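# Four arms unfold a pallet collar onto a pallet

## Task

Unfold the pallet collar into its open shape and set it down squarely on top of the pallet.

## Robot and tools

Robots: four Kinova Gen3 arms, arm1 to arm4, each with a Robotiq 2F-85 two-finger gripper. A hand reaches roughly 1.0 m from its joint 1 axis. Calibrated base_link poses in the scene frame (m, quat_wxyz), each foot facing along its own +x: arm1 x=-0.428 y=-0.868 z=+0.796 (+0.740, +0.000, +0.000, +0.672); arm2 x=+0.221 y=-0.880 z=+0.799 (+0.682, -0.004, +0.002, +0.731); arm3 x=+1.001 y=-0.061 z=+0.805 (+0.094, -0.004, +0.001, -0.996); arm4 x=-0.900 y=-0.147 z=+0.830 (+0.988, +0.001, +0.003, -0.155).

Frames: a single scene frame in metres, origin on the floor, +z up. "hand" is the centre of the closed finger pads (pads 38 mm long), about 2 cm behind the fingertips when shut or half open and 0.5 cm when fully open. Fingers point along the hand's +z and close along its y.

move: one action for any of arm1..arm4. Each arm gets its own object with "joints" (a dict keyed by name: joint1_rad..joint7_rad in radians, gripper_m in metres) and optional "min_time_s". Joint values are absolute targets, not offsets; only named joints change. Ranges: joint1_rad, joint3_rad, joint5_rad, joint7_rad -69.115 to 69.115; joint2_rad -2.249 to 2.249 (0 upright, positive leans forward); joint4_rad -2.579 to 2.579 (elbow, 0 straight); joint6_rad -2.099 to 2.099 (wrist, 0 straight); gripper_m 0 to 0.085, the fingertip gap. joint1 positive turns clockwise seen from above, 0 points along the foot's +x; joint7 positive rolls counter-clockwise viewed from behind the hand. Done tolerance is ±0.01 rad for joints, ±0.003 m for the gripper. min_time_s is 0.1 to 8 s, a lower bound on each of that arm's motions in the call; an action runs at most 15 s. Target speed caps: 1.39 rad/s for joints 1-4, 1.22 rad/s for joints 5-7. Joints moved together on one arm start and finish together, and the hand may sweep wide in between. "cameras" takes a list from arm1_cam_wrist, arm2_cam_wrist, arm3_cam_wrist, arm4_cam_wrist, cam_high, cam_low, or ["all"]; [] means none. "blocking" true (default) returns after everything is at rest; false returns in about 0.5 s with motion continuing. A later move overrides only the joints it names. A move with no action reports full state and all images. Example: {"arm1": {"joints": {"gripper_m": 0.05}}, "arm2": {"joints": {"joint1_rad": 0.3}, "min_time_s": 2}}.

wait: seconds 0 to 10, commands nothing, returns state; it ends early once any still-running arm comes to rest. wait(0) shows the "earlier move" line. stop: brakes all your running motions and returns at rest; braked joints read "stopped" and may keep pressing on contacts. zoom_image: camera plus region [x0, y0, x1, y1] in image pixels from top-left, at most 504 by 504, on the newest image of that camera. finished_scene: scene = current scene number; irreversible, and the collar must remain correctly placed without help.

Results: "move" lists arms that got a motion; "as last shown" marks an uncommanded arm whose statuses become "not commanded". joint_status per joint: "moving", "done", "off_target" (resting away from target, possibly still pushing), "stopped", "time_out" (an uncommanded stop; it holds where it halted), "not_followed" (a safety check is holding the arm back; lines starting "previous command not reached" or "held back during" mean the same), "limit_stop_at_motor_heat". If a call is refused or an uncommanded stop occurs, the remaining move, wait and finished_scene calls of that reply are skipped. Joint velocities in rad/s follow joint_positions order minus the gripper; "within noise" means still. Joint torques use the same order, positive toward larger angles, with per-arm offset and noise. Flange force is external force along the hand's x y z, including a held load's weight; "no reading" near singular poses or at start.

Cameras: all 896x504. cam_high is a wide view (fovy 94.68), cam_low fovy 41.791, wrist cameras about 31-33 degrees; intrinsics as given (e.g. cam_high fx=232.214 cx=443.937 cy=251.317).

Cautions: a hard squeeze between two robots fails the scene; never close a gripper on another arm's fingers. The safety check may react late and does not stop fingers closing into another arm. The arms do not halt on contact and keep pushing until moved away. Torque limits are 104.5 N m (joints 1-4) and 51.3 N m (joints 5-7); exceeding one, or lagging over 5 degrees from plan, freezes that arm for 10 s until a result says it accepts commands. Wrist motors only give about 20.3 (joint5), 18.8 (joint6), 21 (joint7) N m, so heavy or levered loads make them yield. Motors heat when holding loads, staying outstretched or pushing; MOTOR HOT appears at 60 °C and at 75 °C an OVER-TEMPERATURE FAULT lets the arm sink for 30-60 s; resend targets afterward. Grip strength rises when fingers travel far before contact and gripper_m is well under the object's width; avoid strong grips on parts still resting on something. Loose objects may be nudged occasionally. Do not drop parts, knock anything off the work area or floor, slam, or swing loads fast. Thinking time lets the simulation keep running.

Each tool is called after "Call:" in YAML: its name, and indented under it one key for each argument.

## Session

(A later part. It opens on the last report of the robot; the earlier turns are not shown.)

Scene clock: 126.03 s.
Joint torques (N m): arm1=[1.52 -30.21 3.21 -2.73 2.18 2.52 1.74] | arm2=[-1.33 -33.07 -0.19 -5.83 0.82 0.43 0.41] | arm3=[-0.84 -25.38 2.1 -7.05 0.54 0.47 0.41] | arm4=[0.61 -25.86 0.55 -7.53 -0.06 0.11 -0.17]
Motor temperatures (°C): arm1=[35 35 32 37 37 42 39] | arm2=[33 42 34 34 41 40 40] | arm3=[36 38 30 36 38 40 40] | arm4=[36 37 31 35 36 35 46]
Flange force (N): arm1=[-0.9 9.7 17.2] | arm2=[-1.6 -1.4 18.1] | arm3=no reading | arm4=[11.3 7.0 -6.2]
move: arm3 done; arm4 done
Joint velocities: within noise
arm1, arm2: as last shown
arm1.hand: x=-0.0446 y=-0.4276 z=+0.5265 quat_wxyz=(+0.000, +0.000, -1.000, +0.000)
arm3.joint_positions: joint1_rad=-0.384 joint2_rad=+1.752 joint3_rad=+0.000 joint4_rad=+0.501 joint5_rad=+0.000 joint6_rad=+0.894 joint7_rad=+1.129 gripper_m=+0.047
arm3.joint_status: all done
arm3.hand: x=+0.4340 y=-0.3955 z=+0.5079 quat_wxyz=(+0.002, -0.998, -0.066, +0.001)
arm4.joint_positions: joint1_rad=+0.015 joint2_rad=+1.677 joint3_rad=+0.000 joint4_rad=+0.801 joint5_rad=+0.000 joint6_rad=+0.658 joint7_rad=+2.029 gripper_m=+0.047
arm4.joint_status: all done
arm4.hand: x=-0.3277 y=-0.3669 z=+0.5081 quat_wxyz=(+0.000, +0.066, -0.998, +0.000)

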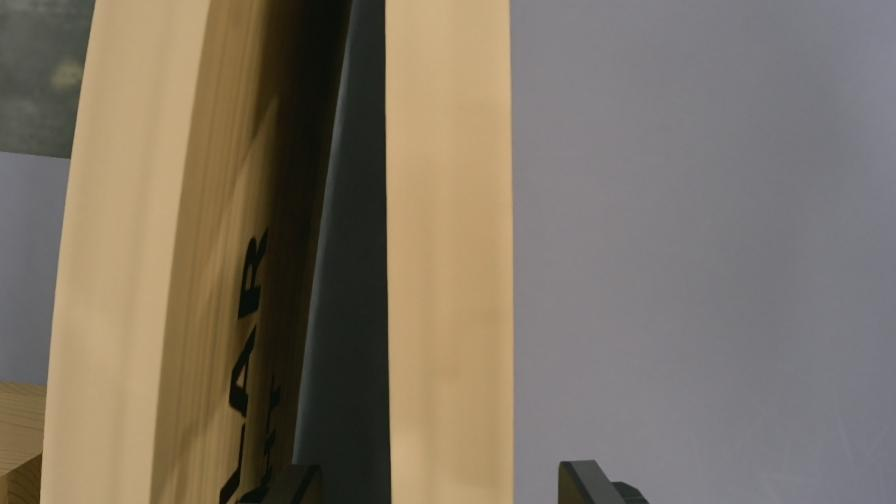

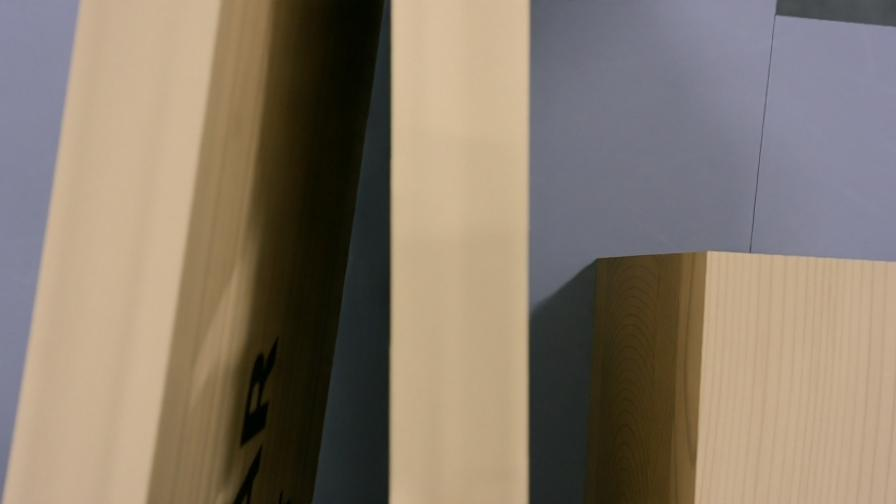

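Call:
move:
  arm3: {"joints":{"gripper_m":0.002}}
  arm4: {"joints":{"gripper_m":0.002}}
  cameras: ["arm3_cam_wrist","arm4_cam_wrist"]

Call:
move:
  arm1: {"joints":{"gripper_m":0.045}}
  arm2: {"joints":{"gripper_m":0.045}}
  cameras: ["arm1_cam_wrist","arm2_cam_wrist"]

Scene clock: 127.53 s.
Joint torques (N m): arm1=[0.44 -32.27 1.96 -3.29 1.9 2.37 1.81] | arm2=[-1.67 -32.18 -0.69 -5.84 0.62 0.14 0.25] | arm3=[1.92 -22.57 3.42 -5.99 1 0.34 -0.04] | arm4=[-1.13 -21.04 -0.37 -7.69 -0.02 -1.38 0.19]
Motor temperatures (°C): arm1=[35 36 32 37 37 42 39] | arm2=[33 42 34 34 41 40 40] | arm3=[36 38 30 36 38 40 40] | arm4=[36 37 31 35 36 35 46]
Flange force (N): arm1=[-2.6 9.1 20.8] | arm2=[-2.4 -1.2 15.9] | arm3=no reading | arm4=[16.0 6.9 -18.6]
move: arm3 off_target; arm4 off_target
Joint velocities: within noise
arm1, arm2: as last shown
arm1.hand: x=-0.0446 y=-0.4276 z=+0.5264 quat_wxyz=(+0.000, +0.000, -1.000, +0.000)
arm2.hand: x=+0.1523 y=-0.3371 z=+0.5255 quat_wxyz=(-0.001, +0.000, -1.000, +0.000)
arm3.joint_positions: joint1_rad=-0.384 joint2_rad=+1.752 joint3_rad=+0.000 joint4_rad=+0.501 joint5_rad=+0.000 joint6_rad=+0.894 joint7_rad=+1.129 gripper_m=+0.018
arm3.joint_status: gripper_m off_target (ended at +0.018, target +0.002)
arm3.hand: x=+0.4339 y=-0.3956 z=+0.5079 quat_wxyz=(+0.002, -0.998, -0.066, +0.001)
arm4.joint_positions: joint1_rad=+0.015 joint2_rad=+1.677 joint3_rad=+0.000 joint4_rad=+0.801 joint5_rad=+0.000 joint6_rad=+0.658 joint7_rad=+2.029 gripper_m=+0.019
arm4.joint_status: gripper_m off_target (ended at +0.019, target +0.002)
arm4.hand: x=-0.3277 y=-0.3669 z=+0.5081 quat_wxyz=(+0.000, +0.066, -0.998, +0.000)

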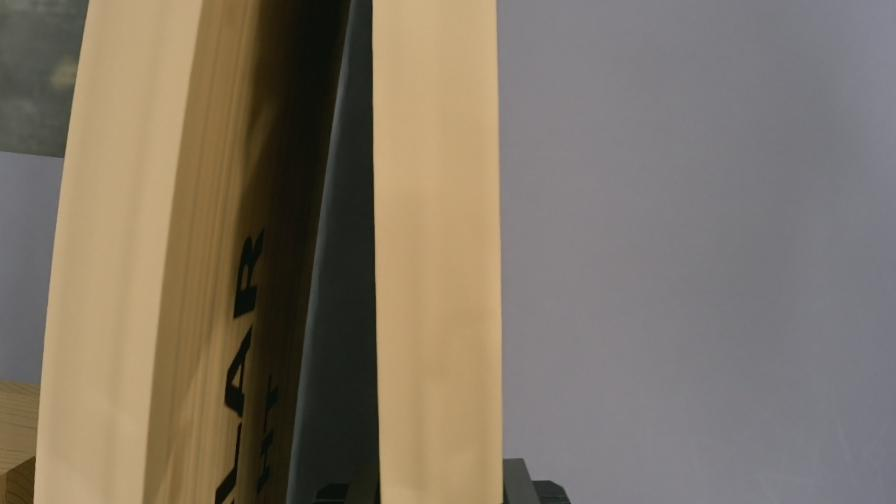

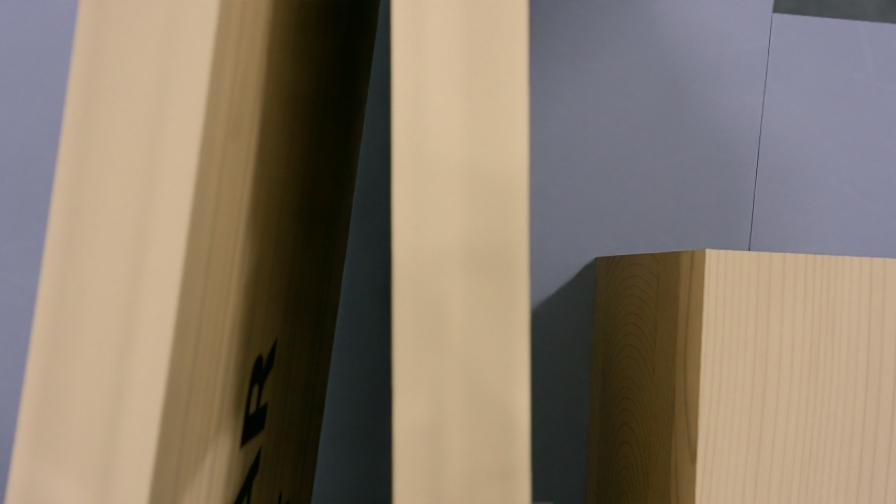

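Scene clock: 128.40 s.
Joint torques (N m): arm1=[-0.05 -24.96 -0.66 -4.41 -0.13 -0.09 0.24] | arm2=[0.26 -24.92 0.63 -4.18 0.36 0.04 -0.25] | arm3=[0.4 -22.41 2.71 -5.87 0.81 0.44 0.15] | arm4=[-0.54 -20.44 -0.04 -7.51 0.12 -1.39 0.18]
Motor temperatures (°C): arm1=[35 36 32 37 37 42 39] | arm2=[33 42 34 34 41 40 40] | arm3=[36 38 30 36 38 40 40] | arm4=[36 37 31 35 36 35 46]
Flange force (N): arm1=[-0.8 1.7 1.1] | arm2=[0.1 -1.4 2.5] | arm3=no reading | arm4=[15.6 7.8 -19.6]
move: arm1 done; arm2 done
Joint velocities: within noise
arm1.joint_positions: joint1_rad=+0.578 joint2_rad=+1.509 joint3_rad=+0.000 joint4_rad=+1.086 joint5_rad=+0.000 joint6_rad=+0.546 joint7_rad=+0.674 gripper_m=+0.045
arm1.joint_status: all done
arm1.hand: x=-0.0446 y=-0.4276 z=+0.5265 quat_wxyz=(+0.000, +0.000, -1.000, +0.000)
arm2.joint_positions: joint1_rad=-0.104 joint2_rad=+1.464 joint3_rad=+0.000 joint4_rad=+1.259 joint5_rad=+0.000 joint6_rad=+0.409 joint7_rad=-0.174 gripper_m=+0.045
arm2.joint_status: all done
arm2.hand: x=+0.1523 y=-0.3372 z=+0.5255 quat_wxyz=(-0.001, +0.000, -1.000, +0.000)
arm3.joint_positions: joint1_rad=-0.384 joint2_rad=+1.752 joint3_rad=+0.000 joint4_rad=+0.501 joint5_rad=+0.000 joint6_rad=+0.894 joint7_rad=+1.129 gripper_m=+0.018
arm3.joint_status: not commanded
arm3.hand: x=+0.4340 y=-0.3955 z=+0.5079 quat_wxyz=(+0.002, -0.998, -0.066, +0.001)
arm4: as last shown
arm4.hand: x=-0.3277 y=-0.3668 z=+0.5081 quat_wxyz=(+0.000, +0.066, -0.998, +0.000)

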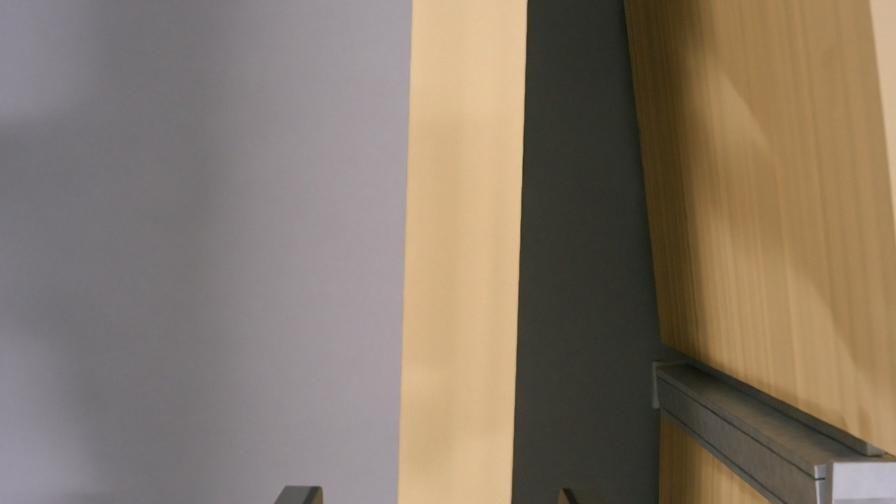

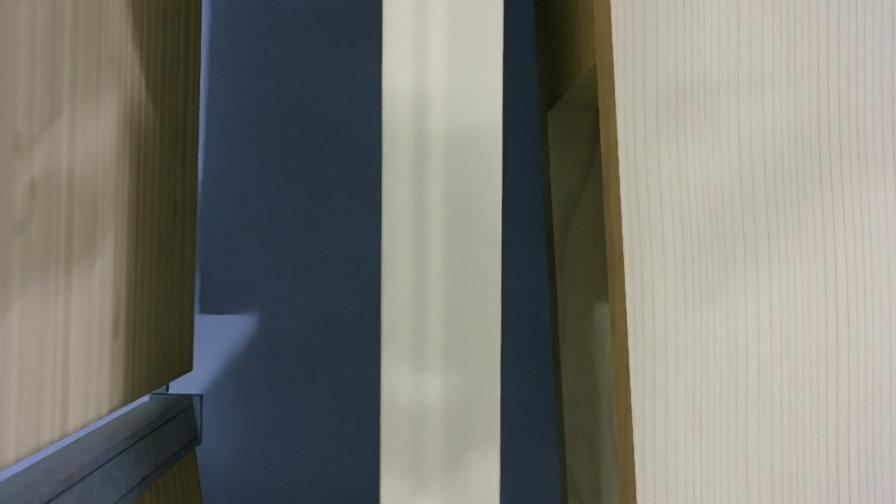

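Call:
move:
  arm1: {"joints":{"joint2_rad":1.2418,"joint4_rad":1.2705,"joint6_rad":0.6293},"min_time_s":1.8}
  arm2: {"joints":{"joint2_rad":1.1938,"joint4_rad":1.4284,"joint6_rad":0.5106},"min_time_s":1.8}
  cameras: []

Call:
move:
  arm1: {"joints":{"joint1_rad":0.1756,"joint2_rad":0.5769,"joint4_rad":2.0331,"joint6_rad":0.5316,"joint7_rad":0.2717},"min_time_s":2.5}
  arm2: {"joints":{"joint1_rad":0.0756,"joint2_rad":0.5008,"joint4_rad":2.2317,"joint6_rad":0.4003,"joint7_rad":0.0061},"min_time_s":2.5}
  arm3: {"joints":{"joint1_rad":-0.3827,"joint2_rad":1.5837,"joint4_rad":0.706,"joint6_rad":0.8582,"joint7_rad":1.1304},"min_time_s":2.5}
  arm4: {"joints":{"joint1_rad":0.0305,"joint2_rad":1.5314,"joint4_rad":0.9418,"joint6_rad":0.6622,"joint7_rad":2.0436},"min_time_s":2.5}
  cameras: ["cam_low","arm3_cam_wrist","arm4_cam_wrist"]

Scene clock: 134.33 s.
Joint torques (N m): arm1=[-0.07 -24.54 -0.75 -5.02 -0.11 -0.07 0.3] | arm2=[0.24 -24.47 0.58 -5.05 0.32 0.03 -0.25] | arm3=[0.34 -22.7 2.73 -6.06 0.85 0.43 0.12] | arm4=[-0.57 -20.41 0.02 -7.51 0.11 -1.4 0.16]
Motor temperatures (°C): arm1=[35 36 32 37 37 42 39] | arm2=[33 42 34 34 41 40 40] | arm3=[36 38 30 36 38 40 40] | arm4=[36 37 31 35 36 35 46]
Flange force (N): arm1=[-0.6 1.6 0.7] | arm2=[0.0 -1.2 2.8] | arm3=no reading | arm4=[15.6 7.7 -19.6]
move: arm1 done; arm2 done
Joint velocities: within noise
arm1.joint_positions: joint1_rad=+0.578 joint2_rad=+1.242 joint3_rad=+0.000 joint4_rad=+1.270 joint5_rad=+0.000 joint6_rad=+0.629 joint7_rad=+0.674 gripper_m=+0.045
arm1.joint_status: all done
arm1.hand: x=-0.0446 y=-0.4277 z=+0.6510 quat_wxyz=(+0.000, +0.000, -1.000, +0.000)
arm2.joint_positions: joint1_rad=-0.104 joint2_rad=+1.194 joint3_rad=+0.000 joint4_rad=+1.428 joint5_rad=+0.000 joint6_rad=+0.511 joint7_rad=-0.174 gripper_m=+0.045
arm2.joint_status: all done
arm2.hand: x=+0.1516 y=-0.3350 z=+0.6500 quat_wxyz=(-0.001, +0.000, -1.000, +0.000)
arm3.joint_positions: joint1_rad=-0.384 joint2_rad=+1.752 joint3_rad=+0.000 joint4_rad=+0.501 joint5_rad=+0.000 joint6_rad=+0.894 joint7_rad=+1.129 gripper_m=+0.018
arm3.joint_status: not commanded
arm3.hand: x=+0.4340 y=-0.3955 z=+0.5079 quat_wxyz=(+0.002, -0.998, -0.066, +0.001)
arm4: as last shown
arm4.hand: x=-0.3277 y=-0.3669 z=+0.5081 quat_wxyz=(+0.000, +0.066, -0.998, +0.000)

Scene clock: 137.20 s.
Joint torques (N m): arm1=[0.02 -15.72 -0.89 -4.17 -0.09 -0.05 0.24] | arm2=[0.24 -14.06 0.37 -4.07 0.36 0.1 -0.26] | arm3=[-0.25 -42.82 2.8 -12.86 0.66 0.51 0.35] | arm4=[0.53 -42.79 0.63 -13.45 -0.21 -0.26 -0.18]
Motor temperatures (°C): arm1=[35 36 32 37 37 42 39] | arm2=[33 42 34 34 41 40 40] | arm3=[36 39 30 36 38 40 40] | arm4=[36 37 31 35 36 35 46]
Flange force (N): arm1=[0.4 1.8 0.1] | arm2=[0.2 -1.0 3.4] | arm3=[4.7 -2.3 23.3] | arm4=[11.8 7.3 21.7]
move: arm1 done; arm2 done; arm3 done; arm4 done
Joint velocities: within noise
arm1.joint_positions: joint1_rad=+0.176 joint2_rad=+0.577 joint3_rad=+0.000 joint4_rad=+2.033 joint5_rad=+0.000 joint6_rad=+0.532 joint7_rad=+0.272 gripper_m=+0.045
arm1.joint_status: all done
arm1.hand: x=-0.2998 y=-0.4998 z=+0.8508 quat_wxyz=(+0.000, +0.000, -1.000, +0.000)
arm2.joint_positions: joint1_rad=+0.076 joint2_rad=+0.501 joint3_rad=+0.000 joint4_rad=+2.232 joint5_rad=+0.000 joint6_rad=+0.400 joint7_rad=+0.006 gripper_m=+0.045
arm2.joint_status: all done
arm2.hand: x=+0.2481 y=-0.5497 z=+0.8509 quat_wxyz=(-0.002, +0.000, -1.000, +0.000)
arm3.joint_positions: joint1_rad=-0.383 joint2_rad=+1.584 joint3_rad=+0.000 joint4_rad=+0.706 joint5_rad=+0.000 joint6_rad=+0.858 joint7_rad=+1.130 gripper_m=+0.018
arm3.joint_status: all done
arm3.hand: x=+0.4342 y=-0.3944 z=+0.5699 quat_wxyz=(+0.002, -0.998, -0.066, +0.001)
arm4.joint_positions: joint1_rad=+0.031 joint2_rad=+1.531 joint3_rad=+0.000 joint4_rad=+0.942 joint5_rad=+0.000 joint6_rad=+0.662 joint7_rad=+2.044 gripper_m=+0.019
arm4.joint_status: all done
arm4.hand: x=-0.3277 y=-0.3766 z=+0.5700 quat_wxyz=(+0.000, +0.066, -0.998, +0.000)
pictures: arm3_cam_wrist, arm4_cam_wrist, cam_low

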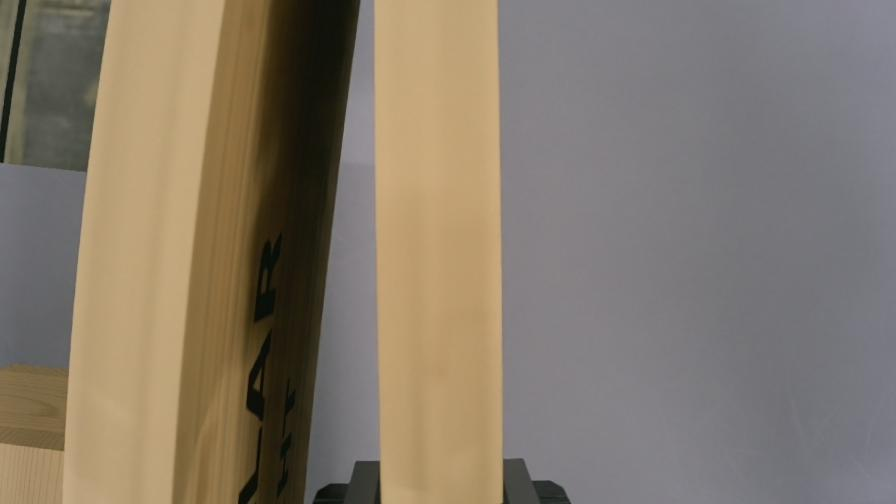

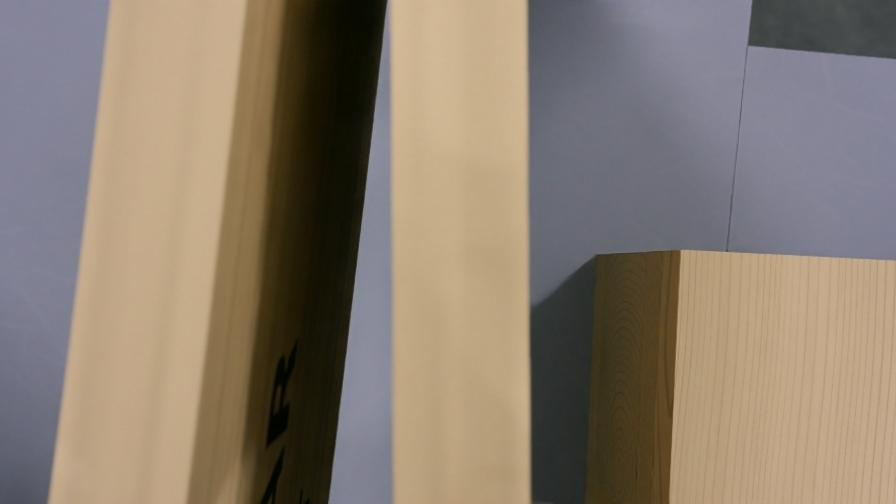

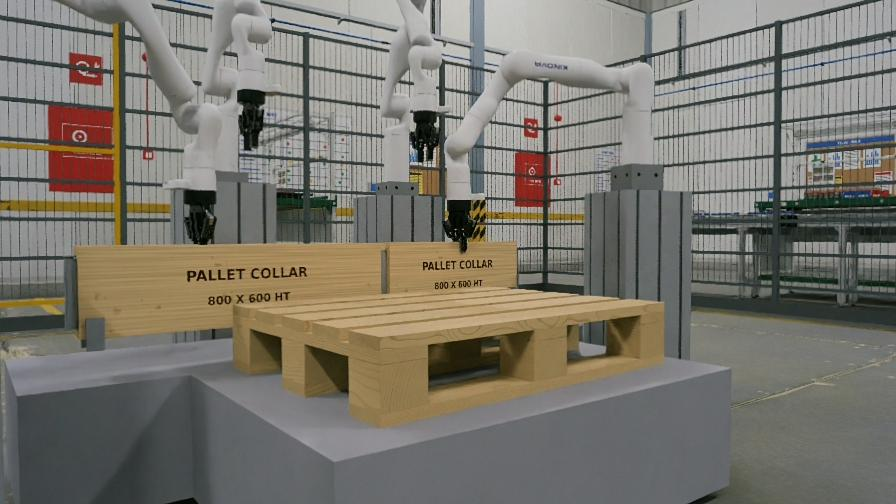

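Call:
move:
  arm3: {"joints":{"joint2_rad":1.4398,"joint4_rad":0.8306,"joint6_rad":0.8775},"min_time_s":2}
  arm4: {"joints":{"joint2_rad":1.3879,"joint4_rad":1.0595,"joint6_rad":0.688},"min_time_s":2}
  cameras: []

Call:
move:
  arm3: {"joints":{"joint2_rad":1.3144,"joint4_rad":0.902,"joint6_rad":0.9315},"min_time_s":2}
  arm4: {"joints":{"joint2_rad":1.257,"joint4_rad":1.1347,"joint6_rad":0.7437},"min_time_s":2}
  cameras: ["cam_low"]

Call:
move:
  arm3: {"joints":{"joint1_rad":-0.2702,"joint2_rad":1.2645,"joint4_rad":1.0359,"joint6_rad":0.8481,"joint7_rad":1.243},"min_time_s":2}
  arm4: {"joints":{"joint1_rad":-0.0853,"joint2_rad":1.197,"joint4_rad":1.3142,"joint6_rad":0.6243,"joint7_rad":1.9277},"min_time_s":2}
  cameras: ["cam_low"]

Call:
move:
  arm3: {"joints":{"joint1_rad":-0.1517,"joint2_rad":1.2385,"joint4_rad":1.1083,"joint6_rad":0.8021,"joint7_rad":1.3615},"min_time_s":2}
  arm4: {"joints":{"joint1_rad":-0.2132,"joint2_rad":1.1586,"joint4_rad":1.4402,"joint6_rad":0.537,"joint7_rad":1.7999},"min_time_s":2}
  cameras: []

Call:
move:
  arm3: {"joints":{"joint1_rad":-0.0293,"joint2_rad":1.2307,"joint4_rad":1.1305,"joint6_rad":0.7881,"joint7_rad":1.4839},"min_time_s":2}
  arm4: {"joints":{"joint1_rad":-0.3521,"joint2_rad":1.1361,"joint4_rad":1.5204,"joint6_rad":0.4796,"joint7_rad":1.661},"min_time_s":2}
  cameras: ["cam_low","arm3_cam_wrist","arm4_cam_wrist"]

Scene clock: 142.73 s.
Joint torques (N m): arm1=[-0.06 -15.69 -0.88 -4.15 -0.08 -0.04 0.27] | arm2=[0.26 -14.1 0.37 -4.07 0.35 0.11 -0.26] | arm3=[-0.34 -42.88 2.72 -13.18 0.62 0.45 0.36] | arm4=[0.51 -42.41 0.65 -13.68 -0.19 -0.16 -0.19]
Motor temperatures (°C): arm1=[35 36 32 37 37 42 39] | arm2=[33 42 34 34 41 40 40] | arm3=[36 40 30 36 38 40 40] | arm4=[36 38 31 35 36 35 46]
Flange force (N): arm1=[0.2 1.7 0.1] | arm2=[0.2 -1.0 3.5] | arm3=[4.2 -2.2 24.1] | arm4=[11.1 6.9 23.1]
move: arm3 done; arm4 done
Joint velocities: within noise
arm1, arm2: as last shown
arm3.joint_positions: joint1_rad=-0.383 joint2_rad=+1.440 joint3_rad=+0.000 joint4_rad=+0.831 joint5_rad=+0.000 joint6_rad=+0.878 joint7_rad=+1.130 gripper_m=+0.018
arm3.joint_status: all done
arm3.hand: x=+0.4344 y=-0.3947 z=+0.6349 quat_wxyz=(+0.002, -0.998, -0.066, +0.001)
arm4.joint_positions: joint1_rad=+0.031 joint2_rad=+1.388 joint3_rad=+0.000 joint4_rad=+1.059 joint5_rad=+0.000 joint6_rad=+0.688 joint7_rad=+2.044 gripper_m=+0.019
arm4.joint_status: all done
arm4.hand: x=-0.3278 y=-0.3766 z=+0.6351 quat_wxyz=(+0.000, +0.066, -0.998, +0.000)

Scene clock: 145.03 s.
Joint torques (N m): arm1=[-0.08 -15.75 -0.95 -4.22 -0.09 -0.01 0.29] | arm2=[0.25 -14.08 0.38 -4.04 0.35 0.08 -0.27] | arm3=[-0.16 -42.91 3.04 -14.17 0.76 0.23 0.36] | arm4=[0.26 -42.43 0.43 -14.76 -0.26 -0.33 -0.16]
Motor temperatures (°C): arm1=[35 36 32 37 37 42 39] | arm2=[33 42 34 34 41 40 40] | arm3=[36 41 30 36 38 40 40] | arm4=[36 39 31 35 36 35 46]
Flange force (N): arm1=[0.3 1.6 0.4] | arm2=[0.2 -0.9 3.4] | arm3=[5.2 -2.3 24.4] | arm4=[11.4 6.6 24.6]
move: arm3 done; arm4 done
Joint velocities: within noise
arm1, arm2: as last shown
arm3.joint_positions: joint1_rad=-0.383 joint2_rad=+1.314 joint3_rad=+0.000 joint4_rad=+0.902 joint5_rad=+0.000 joint6_rad=+0.931 joint7_rad=+1.130 gripper_m=+0.018
arm3.joint_status: all done
arm3.hand: x=+0.4346 y=-0.3950 z=+0.6999 quat_wxyz=(+0.002, -0.998, -0.066, +0.001)
arm4.joint_positions: joint1_rad=+0.031 joint2_rad=+1.257 joint3_rad=+0.000 joint4_rad=+1.135 joint5_rad=+0.000 joint6_rad=+0.744 joint7_rad=+2.044 gripper_m=+0.019
arm4.joint_status: all done
arm4.hand: x=-0.3278 y=-0.3766 z=+0.7000 quat_wxyz=(+0.000, +0.066, -0.998, +0.000)

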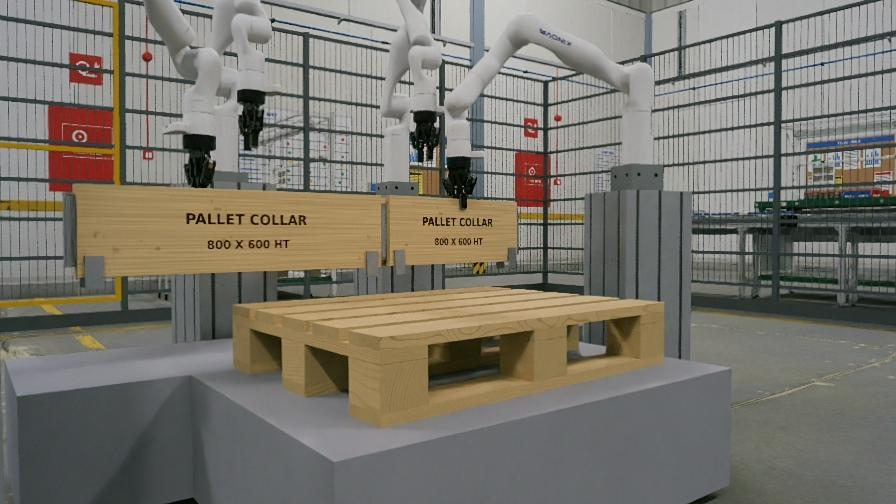

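Scene clock: 147.33 s.
Joint torques (N m): arm1=[0.03 -15.68 -0.92 -4.21 -0.12 -0.05 0.23] | arm2=[0.27 -14.12 0.38 -4.04 0.34 0.1 -0.24] | arm3=[-0.95 -39.95 2 -11.49 0.26 1.29 0.27] | arm4=[0.67 -39.49 0.9 -11.68 0.1 0.4 0.02]
Motor temperatures (°C): arm1=[35 36 32 37 37 42 39] | arm2=[33 42 34 34 41 40 40] | arm3=[36 41 30 36 38 40 40] | arm4=[36 39 31 35 36 35 46]
Flange force (N): arm1=[0.4 1.6 0.1] | arm2=[0.3 -0.9 3.5] | arm3=[1.5 -2.0 24.0] | arm4=[7.1 4.4 25.4]
move: arm3 done; arm4 done
Joint velocities: within noise
arm1, arm2: as last shown
arm3.joint_positions: joint1_rad=-0.270 joint2_rad=+1.264 joint3_rad=+0.000 joint4_rad=+1.036 joint5_rad=+0.000 joint6_rad=+0.848 joint7_rad=+1.243 gripper_m=+0.018
arm3.joint_status: all done
arm3.hand: x=+0.4211 y=-0.3194 z=+0.6999 quat_wxyz=(+0.002, -0.998, -0.066, +0.001)
arm4.joint_positions: joint1_rad=-0.085 joint2_rad=+1.197 joint3_rad=+0.000 joint4_rad=+1.314 joint5_rad=+0.000 joint6_rad=+0.624 joint7_rad=+1.928 gripper_m=+0.019
arm4.joint_status: all done
arm4.hand: x=-0.3417 y=-0.3006 z=+0.7001 quat_wxyz=(-0.001, +0.066, -0.998, +0.000)

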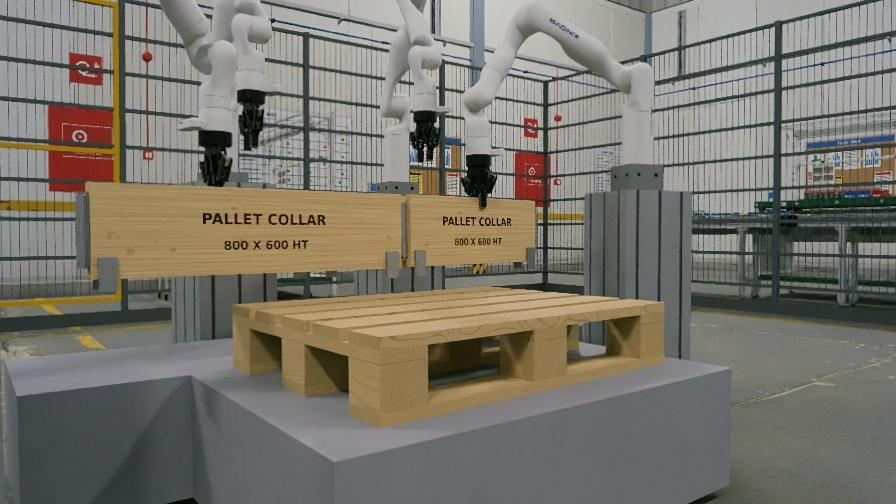

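Scene clock: 149.63 s.
Joint torques (N m): arm1=[-0.08 -15.74 -0.87 -4.27 -0.1 -0.04 0.24] | arm2=[0.25 -14.08 0.38 -4.03 0.35 0.13 -0.25] | arm3=[-0.93 -38.85 2.14 -10.66 0.25 1.4 0.14] | arm4=[0.56 -37.79 0.87 -10.21 0.14 0.41 0.01]
Motor temperatures (°C): arm1=[35 36 32 37 37 42 39] | arm2=[33 42 34 34 41 40 40] | arm3=[36 42 30 36 38 40 40] | arm4=[36 39 31 35 36 35 46]
Flange force (N): arm1=[0.2 1.4 0.3] | arm2=[0.2 -0.9 3.5] | arm3=[0.9 -1.9 23.7] | arm4=[6.3 3.0 25.7]
move: arm3 done; arm4 done
Joint velocities: within noise
arm1, arm2: as last shown
arm3.joint_positions: joint1_rad=-0.152 joint2_rad=+1.239 joint3_rad=+0.000 joint4_rad=+1.108 joint5_rad=+0.000 joint6_rad=+0.802 joint7_rad=+1.361 gripper_m=+0.018
arm3.joint_status: all done
arm3.hand: x=+0.4074 y=-0.2446 z=+0.6998 quat_wxyz=(+0.002, -0.998, -0.066, +0.001)
arm4.joint_positions: joint1_rad=-0.213 joint2_rad=+1.159 joint3_rad=+0.000 joint4_rad=+1.440 joint5_rad=+0.000 joint6_rad=+0.537 joint7_rad=+1.800 gripper_m=+0.019
arm4.joint_status: all done
arm4.hand: x=-0.3557 y=-0.2252 z=+0.7000 quat_wxyz=(+0.000, +0.066, -0.998, -0.001)

Scene clock: 151.93 s.
Joint torques (N m): arm1=[-0.07 -15.87 -0.89 -4.2 -0.15 -0.09 0.28] | arm2=[0.23 -14.03 0.38 -4.06 0.37 0.09 -0.25] | arm3=[-0.84 -38.86 2.39 -10.59 0.42 1.32 0.19] | arm4=[0.4 -36.57 0.72 -9.22 0.09 0.44 -0.02]
Motor temperatures (°C): arm1=[35 35 32 37 37 42 39] | arm2=[33 42 34 34 41 40 40] | arm3=[36 42 30 36 38 40 40] | arm4=[36 40 31 35 36 35 46]
Flange force (N): arm1=[0.1 1.9 0.4] | arm2=[0.2 -1.0 3.3] | arm3=[0.9 -1.4 24.0] | arm4=[6.1 1.8 25.7]
move: arm3 done; arm4 done
Joint velocities: within noise
arm1, arm2: as last shown
arm3.joint_positions: joint1_rad=-0.029 joint2_rad=+1.231 joint3_rad=+0.000 joint4_rad=+1.131 joint5_rad=+0.000 joint6_rad=+0.788 joint7_rad=+1.484 gripper_m=+0.018
arm3.joint_status: all done
arm3.hand: x=+0.3937 y=-0.1699 z=+0.6999 quat_wxyz=(+0.001, -0.998, -0.066, +0.000)
arm4.joint_positions: joint1_rad=-0.352 joint2_rad=+1.136 joint3_rad=+0.000 joint4_rad=+1.520 joint5_rad=+0.000 joint6_rad=+0.480 joint7_rad=+1.661 gripper_m=+0.019
arm4.joint_status: all done
arm4.hand: x=-0.3699 y=-0.1499 z=+0.6999 quat_wxyz=(+0.000, +0.066, -0.998, -0.001)
pictures: arm3_cam_wrist, arm4_cam_wrist, cam_low

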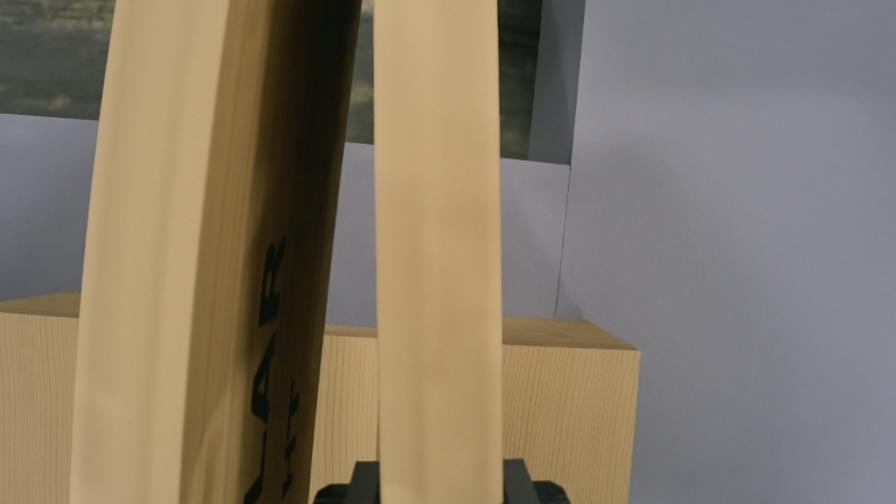

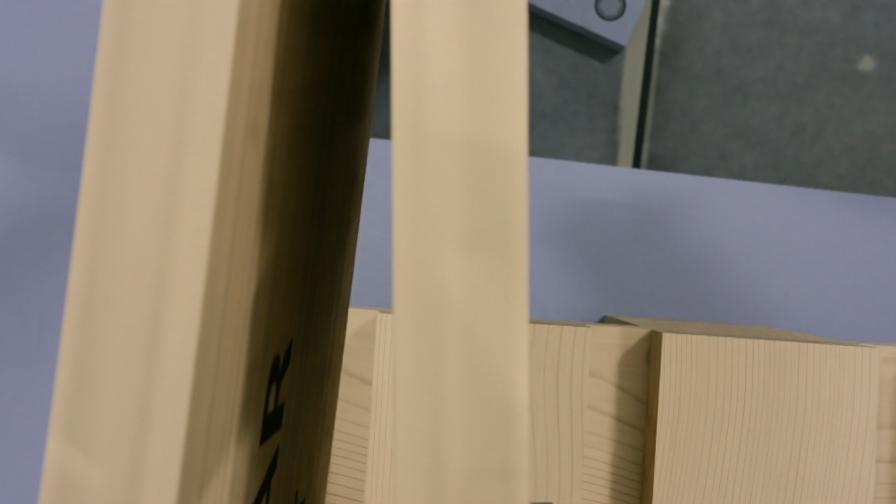

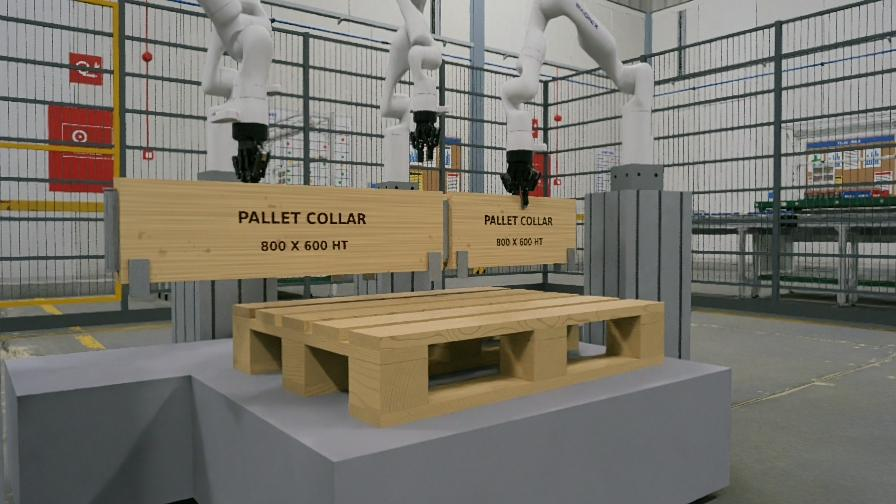

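Call:
move:
  arm3: {"joints":{"joint1_rad":-0.0263,"joint2_rad":1.2205,"joint4_rad":1.1595,"joint6_rad":0.7694,"joint7_rad":2.0541},"min_time_s":3.5}
  arm4: {"joints":{"joint1_rad":-0.3479,"joint2_rad":1.1313,"joint4_rad":1.5391,"joint6_rad":0.4658,"joint7_rad":2.2324},"min_time_s":3.5}
  cameras: ["cam_low"]

Call:
move:
  arm3: {"joints":{"joint1_rad":-0.0163,"joint2_rad":1.2133,"joint4_rad":1.1797,"joint6_rad":0.7563,"joint7_rad":2.9368},"min_time_s":5}
  arm4: {"joints":{"joint1_rad":-0.3338,"joint2_rad":1.1279,"joint4_rad":1.5521,"joint6_rad":0.4561,"joint7_rad":3.1192},"min_time_s":5}
  cameras: ["cam_low","arm3_cam_wrist","arm4_cam_wrist"]

Scene clock: 157.90 s.
Joint torques (N m): arm1=[-0.09 -15.7 -0.86 -4.21 -0.14 -0.04 0.21] | arm2=[0.24 -14.04 0.35 -4.05 0.35 0.08 -0.28] | arm3=[-1.46 -39.41 2.08 -11.03 0.83 0.84 0.77] | arm4=[0.76 -35.93 0.55 -8.91 -0.5 0.47 -0.48]
Motor temperatures (°C): arm1=[35 35 32 37 37 42 39] | arm2=[33 42 34 34 41 40 40] | arm3=[36 43 30 36 38 40 40] | arm4=[36 40 31 35 36 35 46]
Flange force (N): arm1=[0.1 1.5 0.2] | arm2=[0.1 -0.9 3.3] | arm3=[1.7 -0.7 24.6] | arm4=[4.3 4.7 25.1]
move: arm3 done; arm4 done
Joint velocities: within noise
arm1, arm2: as last shown
arm3.joint_positions: joint1_rad=-0.026 joint2_rad=+1.220 joint3_rad=+0.000 joint4_rad=+1.160 joint5_rad=+0.000 joint6_rad=+0.769 joint7_rad=+2.054 gripper_m=+0.018
arm3.joint_status: all done
arm3.hand: x=+0.3989 y=-0.1669 z=+0.6998 quat_wxyz=(+0.001, -0.940, -0.342, +0.000)
arm4.joint_positions: joint1_rad=-0.348 joint2_rad=+1.131 joint3_rad=+0.000 joint4_rad=+1.539 joint5_rad=+0.000 joint6_rad=+0.466 joint7_rad=+2.232 gripper_m=+0.019
arm4.joint_status: all done
arm4.hand: x=-0.3746 y=-0.1523 z=+0.6997 quat_wxyz=(-0.001, +0.342, -0.940, -0.001)

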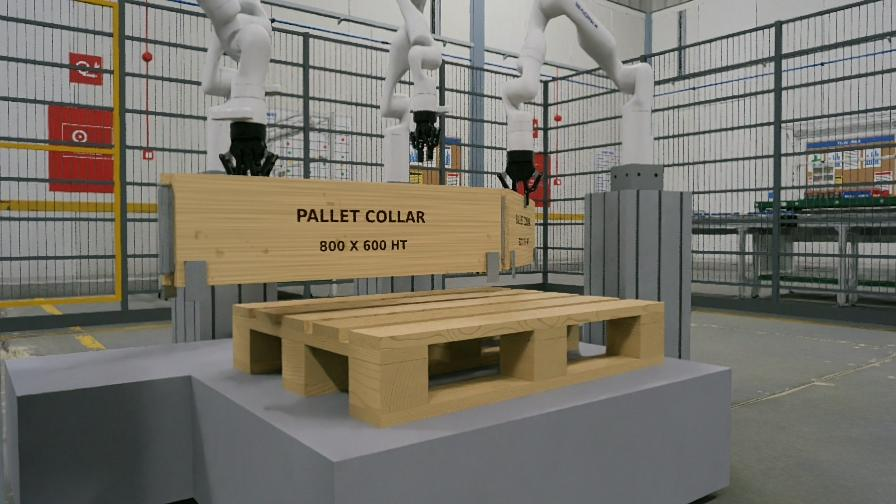

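Scene clock: 163.23 s.
Joint torques (N m): arm1=[0.03 -15.71 -0.86 -4.25 -0.11 -0.08 0.26] | arm2=[0.29 -14.1 0.37 -4.04 0.34 0.07 -0.27] | arm3=[-1.44 -39.07 1.87 -10.41 0.51 1.02 0.58] | arm4=[0.43 -34.57 0.03 -7.37 -0.44 1.23 -0.19]
Motor temperatures (°C): arm1=[35 35 32 37 37 42 39] | arm2=[33 42 34 34 41 40 40] | arm3=[36 44 30 36 38 40 40] | arm4=[36 41 31 35 36 35 46]
Flange force (N): arm1=[0.5 1.6 0.1] | arm2=[0.3 -0.8 3.4] | arm3=[1.7 -0.8 25.0] | arm4=[-0.8 4.2 24.7]
move: arm3 done; arm4 done
Joint velocities: within noise
arm1, arm2: as last shown
arm3.joint_positions: joint1_rad=-0.016 joint2_rad=+1.213 joint3_rad=+0.000 joint4_rad=+1.180 joint5_rad=+0.000 joint6_rad=+0.756 joint7_rad=+2.937 gripper_m=+0.018
arm3.joint_status: all done
arm3.hand: x=+0.4018 y=-0.1600 z=+0.6998 quat_wxyz=(+0.001, -0.707, -0.707, -0.001)
arm4.joint_positions: joint1_rad=-0.334 joint2_rad=+1.128 joint3_rad=+0.000 joint4_rad=+1.552 joint5_rad=+0.000 joint6_rad=+0.456 joint7_rad=+3.119 gripper_m=+0.019
arm4.joint_status: all done
arm4.hand: x=-0.3781 y=-0.1598 z=+0.6997 quat_wxyz=(-0.001, +0.707, -0.707, -0.001)
pictures: arm3_cam_wrist, arm4_cam_wrist, cam_low

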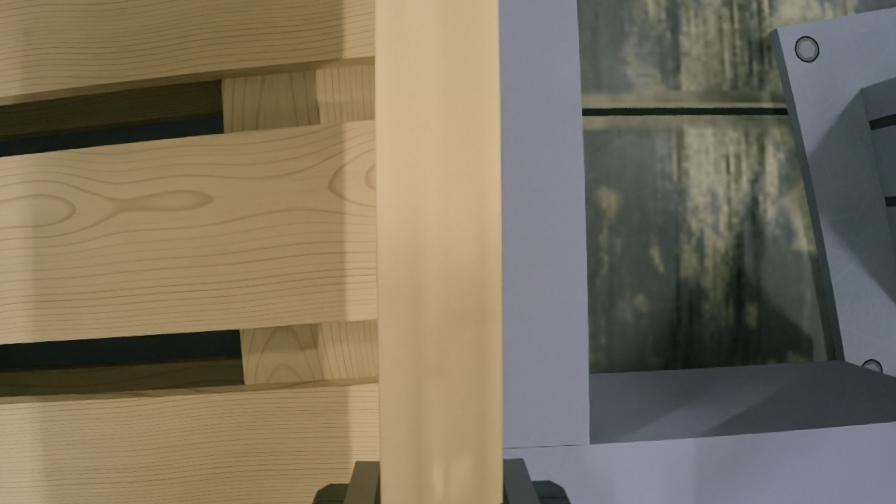

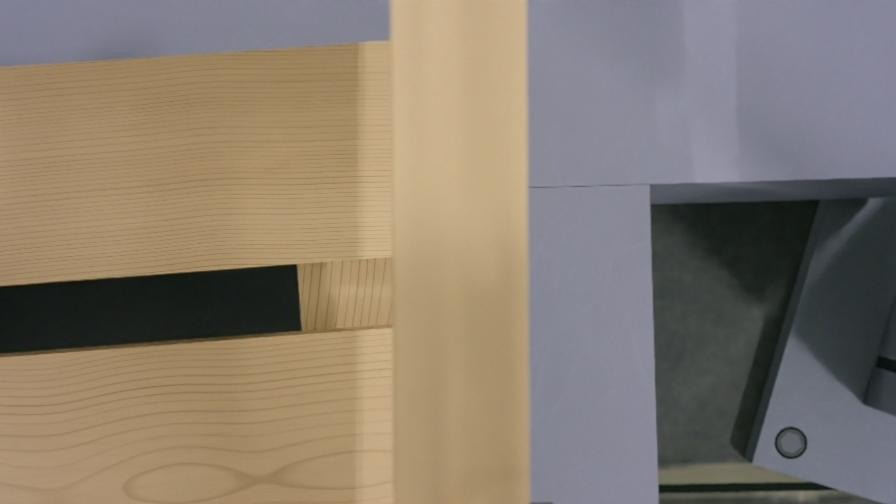

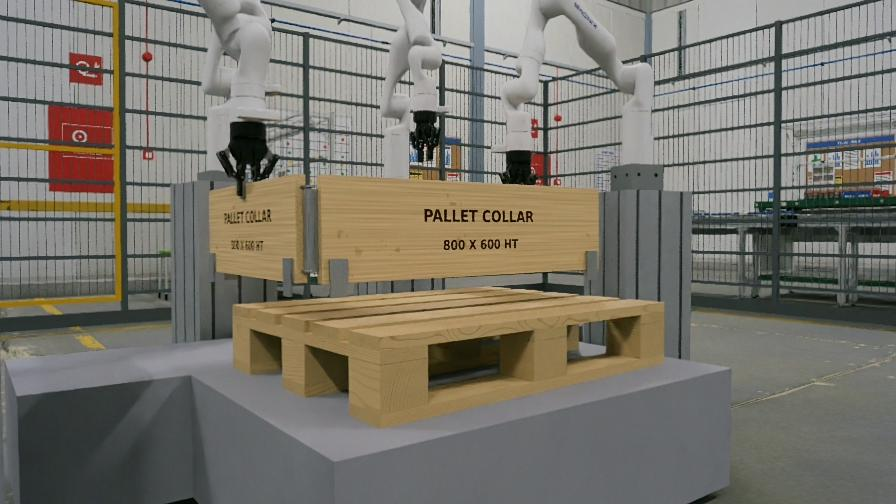

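Call:
move:
  arm3: {"joints":{"joint1_rad":0.1112,"joint2_rad":1.2001,"joint4_rad":1.2182,"joint6_rad":0.7314,"joint7_rad":3.0643},"min_time_s":2.3}
  arm4: {"joints":{"joint1_rad":-0.4823,"joint2_rad":1.1324,"joint4_rad":1.5366,"joint6_rad":0.4676,"joint7_rad":2.9707},"min_time_s":2.3}
  cameras: []

Call:
move:
  arm3: {"joints":{"joint1_rad":0.2554,"joint2_rad":1.3179,"joint4_rad":1.0449,"joint6_rad":0.7872,"joint7_rad":3.2696},"min_time_s":2.5}
  arm4: {"joints":{"joint1_rad":-0.6209,"joint2_rad":1.1971,"joint4_rad":1.5487,"joint6_rad":0.3914,"joint7_rad":2.8932},"min_time_s":2.5}
  arm1: {"joints":{"joint1_rad":-0.0461,"joint2_rad":0.7915,"joint4_rad":1.7766,"joint6_rad":0.5735,"joint7_rad":0.0501},"min_time_s":2.5}
  arm2: {"joints":{"joint1_rad":0.3374,"joint2_rad":0.836,"joint4_rad":1.6581,"joint6_rad":0.6402,"joint7_rad":-2.8737},"min_time_s":2.5}
  cameras: ["all"]

Scene clock: 176.83 s.
Joint torques (N m): arm1=[-0.04 -15.69 -0.85 -4.26 -0.07 -0.1 0.28] | arm2=[0.23 -14.08 0.39 -4.03 0.36 0.1 -0.26] | arm3=[-0.96 -38.22 1.97 -9.34 0.02 1.34 0.11] | arm4=[-0.34 -34 -0.46 -6.51 -0.06 1.73 0.29]
Motor temperatures (°C): arm1=[35 35 32 37 37 42 39] | arm2=[33 42 34 34 41 40 40] | arm3=[36 46 30 36 38 40 40] | arm4=[36 41 31 34 36 35 46]
Flange force (N): arm1=[0.4 1.5 0.0] | arm2=[0.1 -0.9 3.4] | arm3=[1.7 -2.5 25.1] | arm4=[0.2 2.5 24.5]
move: arm3 done; arm4 done
Joint velocities: within noise
arm1.joint_positions: joint1_rad=+0.176 joint2_rad=+0.577 joint3_rad=+0.000 joint4_rad=+2.033 joint5_rad=+0.000 joint6_rad=+0.532 joint7_rad=+0.272 gripper_m=+0.045
arm1.joint_status: not commanded
arm1.hand: x=-0.2998 y=-0.4998 z=+0.8508 quat_wxyz=(+0.000, +0.000, -1.000, +0.000)
arm2.joint_positions: joint1_rad=+0.076 joint2_rad=+0.501 joint3_rad=+0.000 joint4_rad=+2.232 joint5_rad=+0.000 joint6_rad=+0.400 joint7_rad=+0.006 gripper_m=+0.045
arm2.joint_status: not commanded
arm2.hand: x=+0.2481 y=-0.5497 z=+0.8509 quat_wxyz=(-0.002, +0.000, -1.000, +0.000)
arm3.joint_positions: joint1_rad=+0.111 joint2_rad=+1.200 joint3_rad=+0.000 joint4_rad=+1.218 joint5_rad=+0.000 joint6_rad=+0.731 joint7_rad=+3.064 gripper_m=+0.018
arm3.joint_status: all done
arm3.hand: x=+0.4020 y=-0.0826 z=+0.6997 quat_wxyz=(+0.001, -0.707, -0.707, +0.000)
arm4.joint_positions: joint1_rad=-0.482 joint2_rad=+1.132 joint3_rad=+0.000 joint4_rad=+1.537 joint5_rad=+0.000 joint6_rad=+0.468 joint7_rad=+2.971 gripper_m=+0.019
arm4.joint_status: all done
arm4.hand: x=-0.3782 y=-0.0817 z=+0.6997 quat_wxyz=(-0.001, +0.707, -0.707, -0.001)

Scene clock: 180.53 s.
Joint torques (N m): arm1=[-0.12 -19.47 -0.81 -4.58 -0.15 -0.16 0.25] | arm2=[0.28 -21.55 0.65 -6.05 0.43 0.02 -0.23] | arm3=[-0.24 -39.68 2.43 -9.45 0.26 1.85 0.21] | arm4=[-0.91 -32.32 -1.43 -4.14 -0.28 2.36 0.24]
Motor temperatures (°C): arm1=[35 35 32 37 37 42 39] | arm2=[33 42 34 34 41 40 40] | arm3=[36 46 30 36 38 40 40] | arm4=[36 41 31 34 36 35 46]
Flange force (N): arm1=[0.3 1.8 0.3] | arm2=[-0.3 0.8 3.0] | arm3=[0.8 -3.3 25.6] | arm4=[1.1 0.5 23.5]
move: arm1 done; arm2 done; arm3 done; arm4 done
Joint velocities: within noise
arm1.joint_positions: joint1_rad=-0.046 joint2_rad=+0.792 joint3_rad=+0.000 joint4_rad=+1.777 joint5_rad=+0.000 joint6_rad=+0.573 joint7_rad=+0.050 gripper_m=+0.045
arm1.joint_status: all done
arm1.hand: x=-0.3797 y=-0.3996 z=+0.8007 quat_wxyz=(+0.000, +0.000, -1.000, +0.000)
arm2.joint_positions: joint1_rad=+0.337 joint2_rad=+0.836 joint3_rad=+0.000 joint4_rad=+1.658 joint5_rad=+0.000 joint6_rad=+0.640 joint7_rad=-2.874 gripper_m=+0.045
arm2.joint_status: all done
arm2.hand: x=+0.3790 y=-0.4003 z=+0.8009 quat_wxyz=(-0.001, -1.000, +0.000, -0.003)
arm3.joint_positions: joint1_rad=+0.255 joint2_rad=+1.318 joint3_rad=+0.000 joint4_rad=+1.045 joint5_rad=+0.000 joint6_rad=+0.787 joint7_rad=+3.270 gripper_m=+0.018
arm3.joint_status: all done
arm3.hand: x=+0.3771 y=+0.0055 z=+0.6648 quat_wxyz=(+0.000, -0.685, -0.728, +0.000)
arm4.joint_positions: joint1_rad=-0.621 joint2_rad=+1.197 joint3_rad=+0.000 joint4_rad=+1.549 joint5_rad=+0.000 joint6_rad=+0.391 joint7_rad=+2.893 gripper_m=+0.019
arm4.joint_status: all done
arm4.hand: x=-0.4032 y=-0.0136 z=+0.6648 quat_wxyz=(-0.001, +0.729, -0.685, -0.001)
pictures: arm1_cam_wrist, arm2_cam_wrist, arm3_cam_wrist, arm4_cam_wrist, cam_high, cam_low

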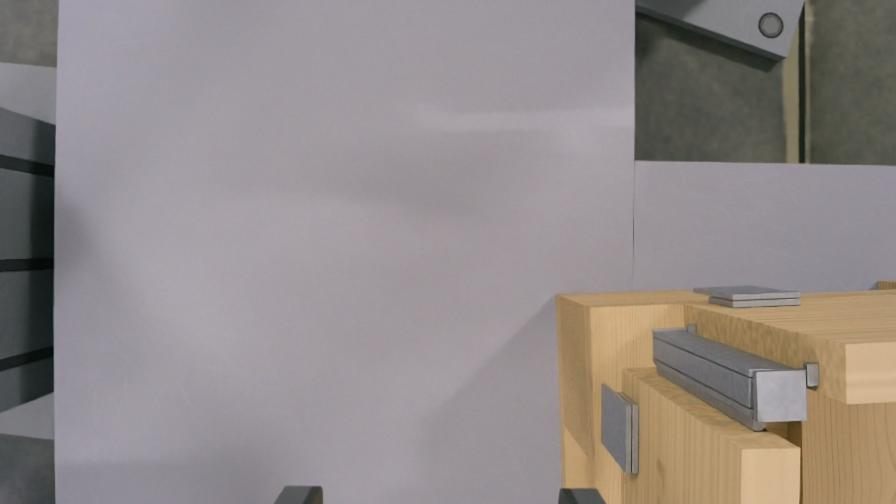

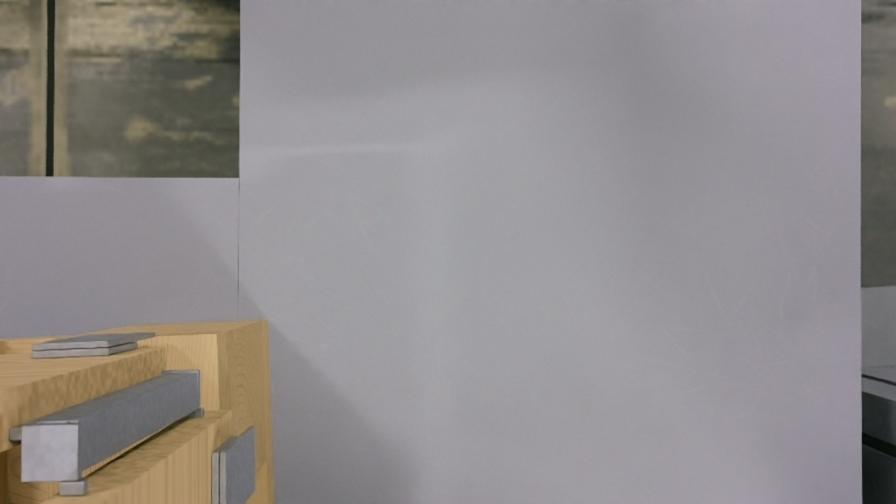

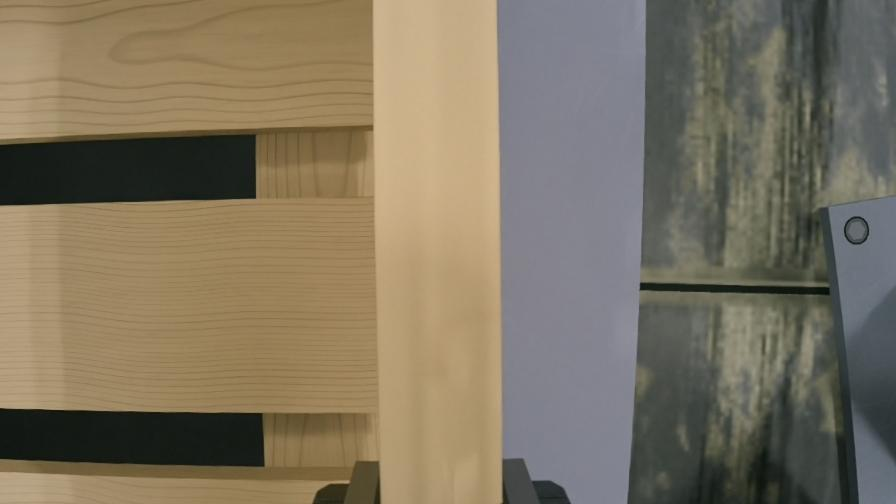

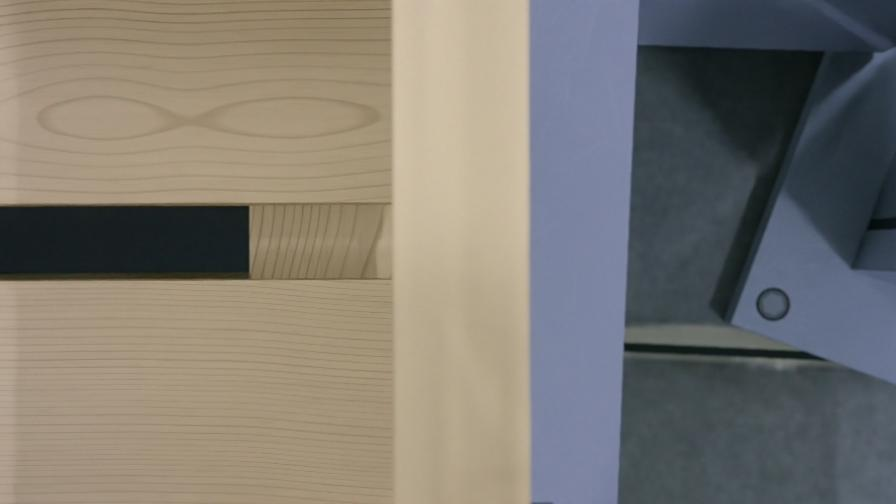

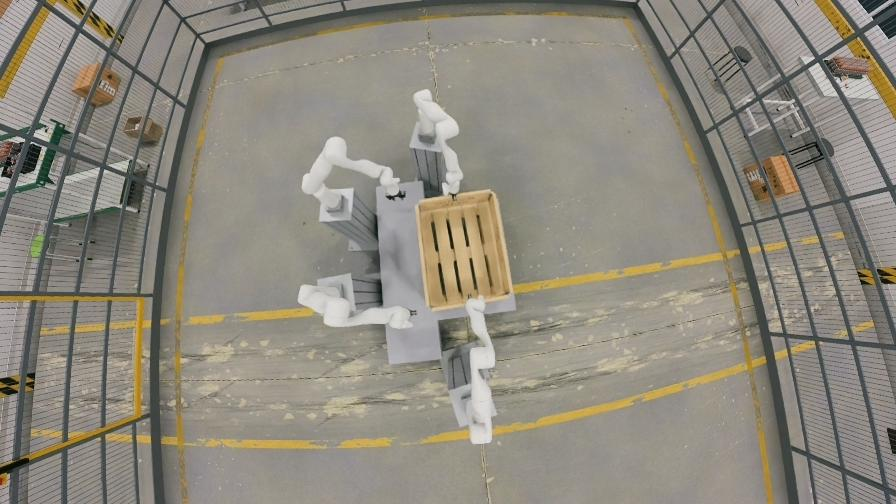

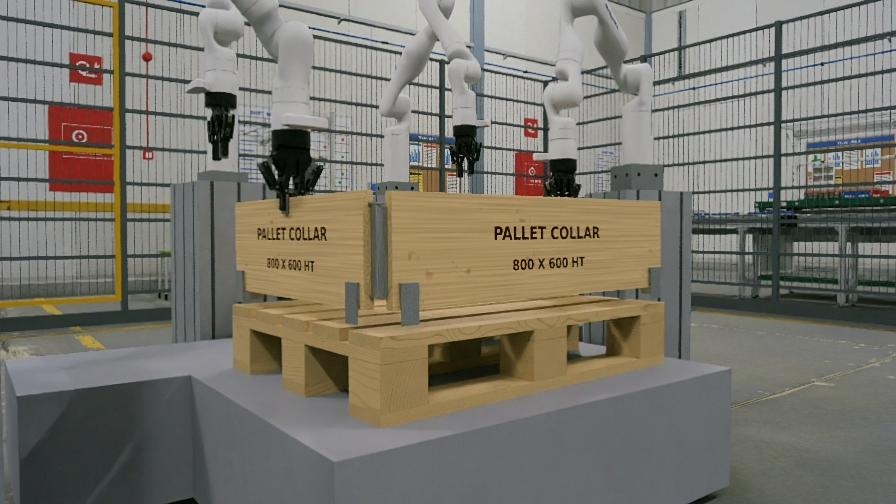

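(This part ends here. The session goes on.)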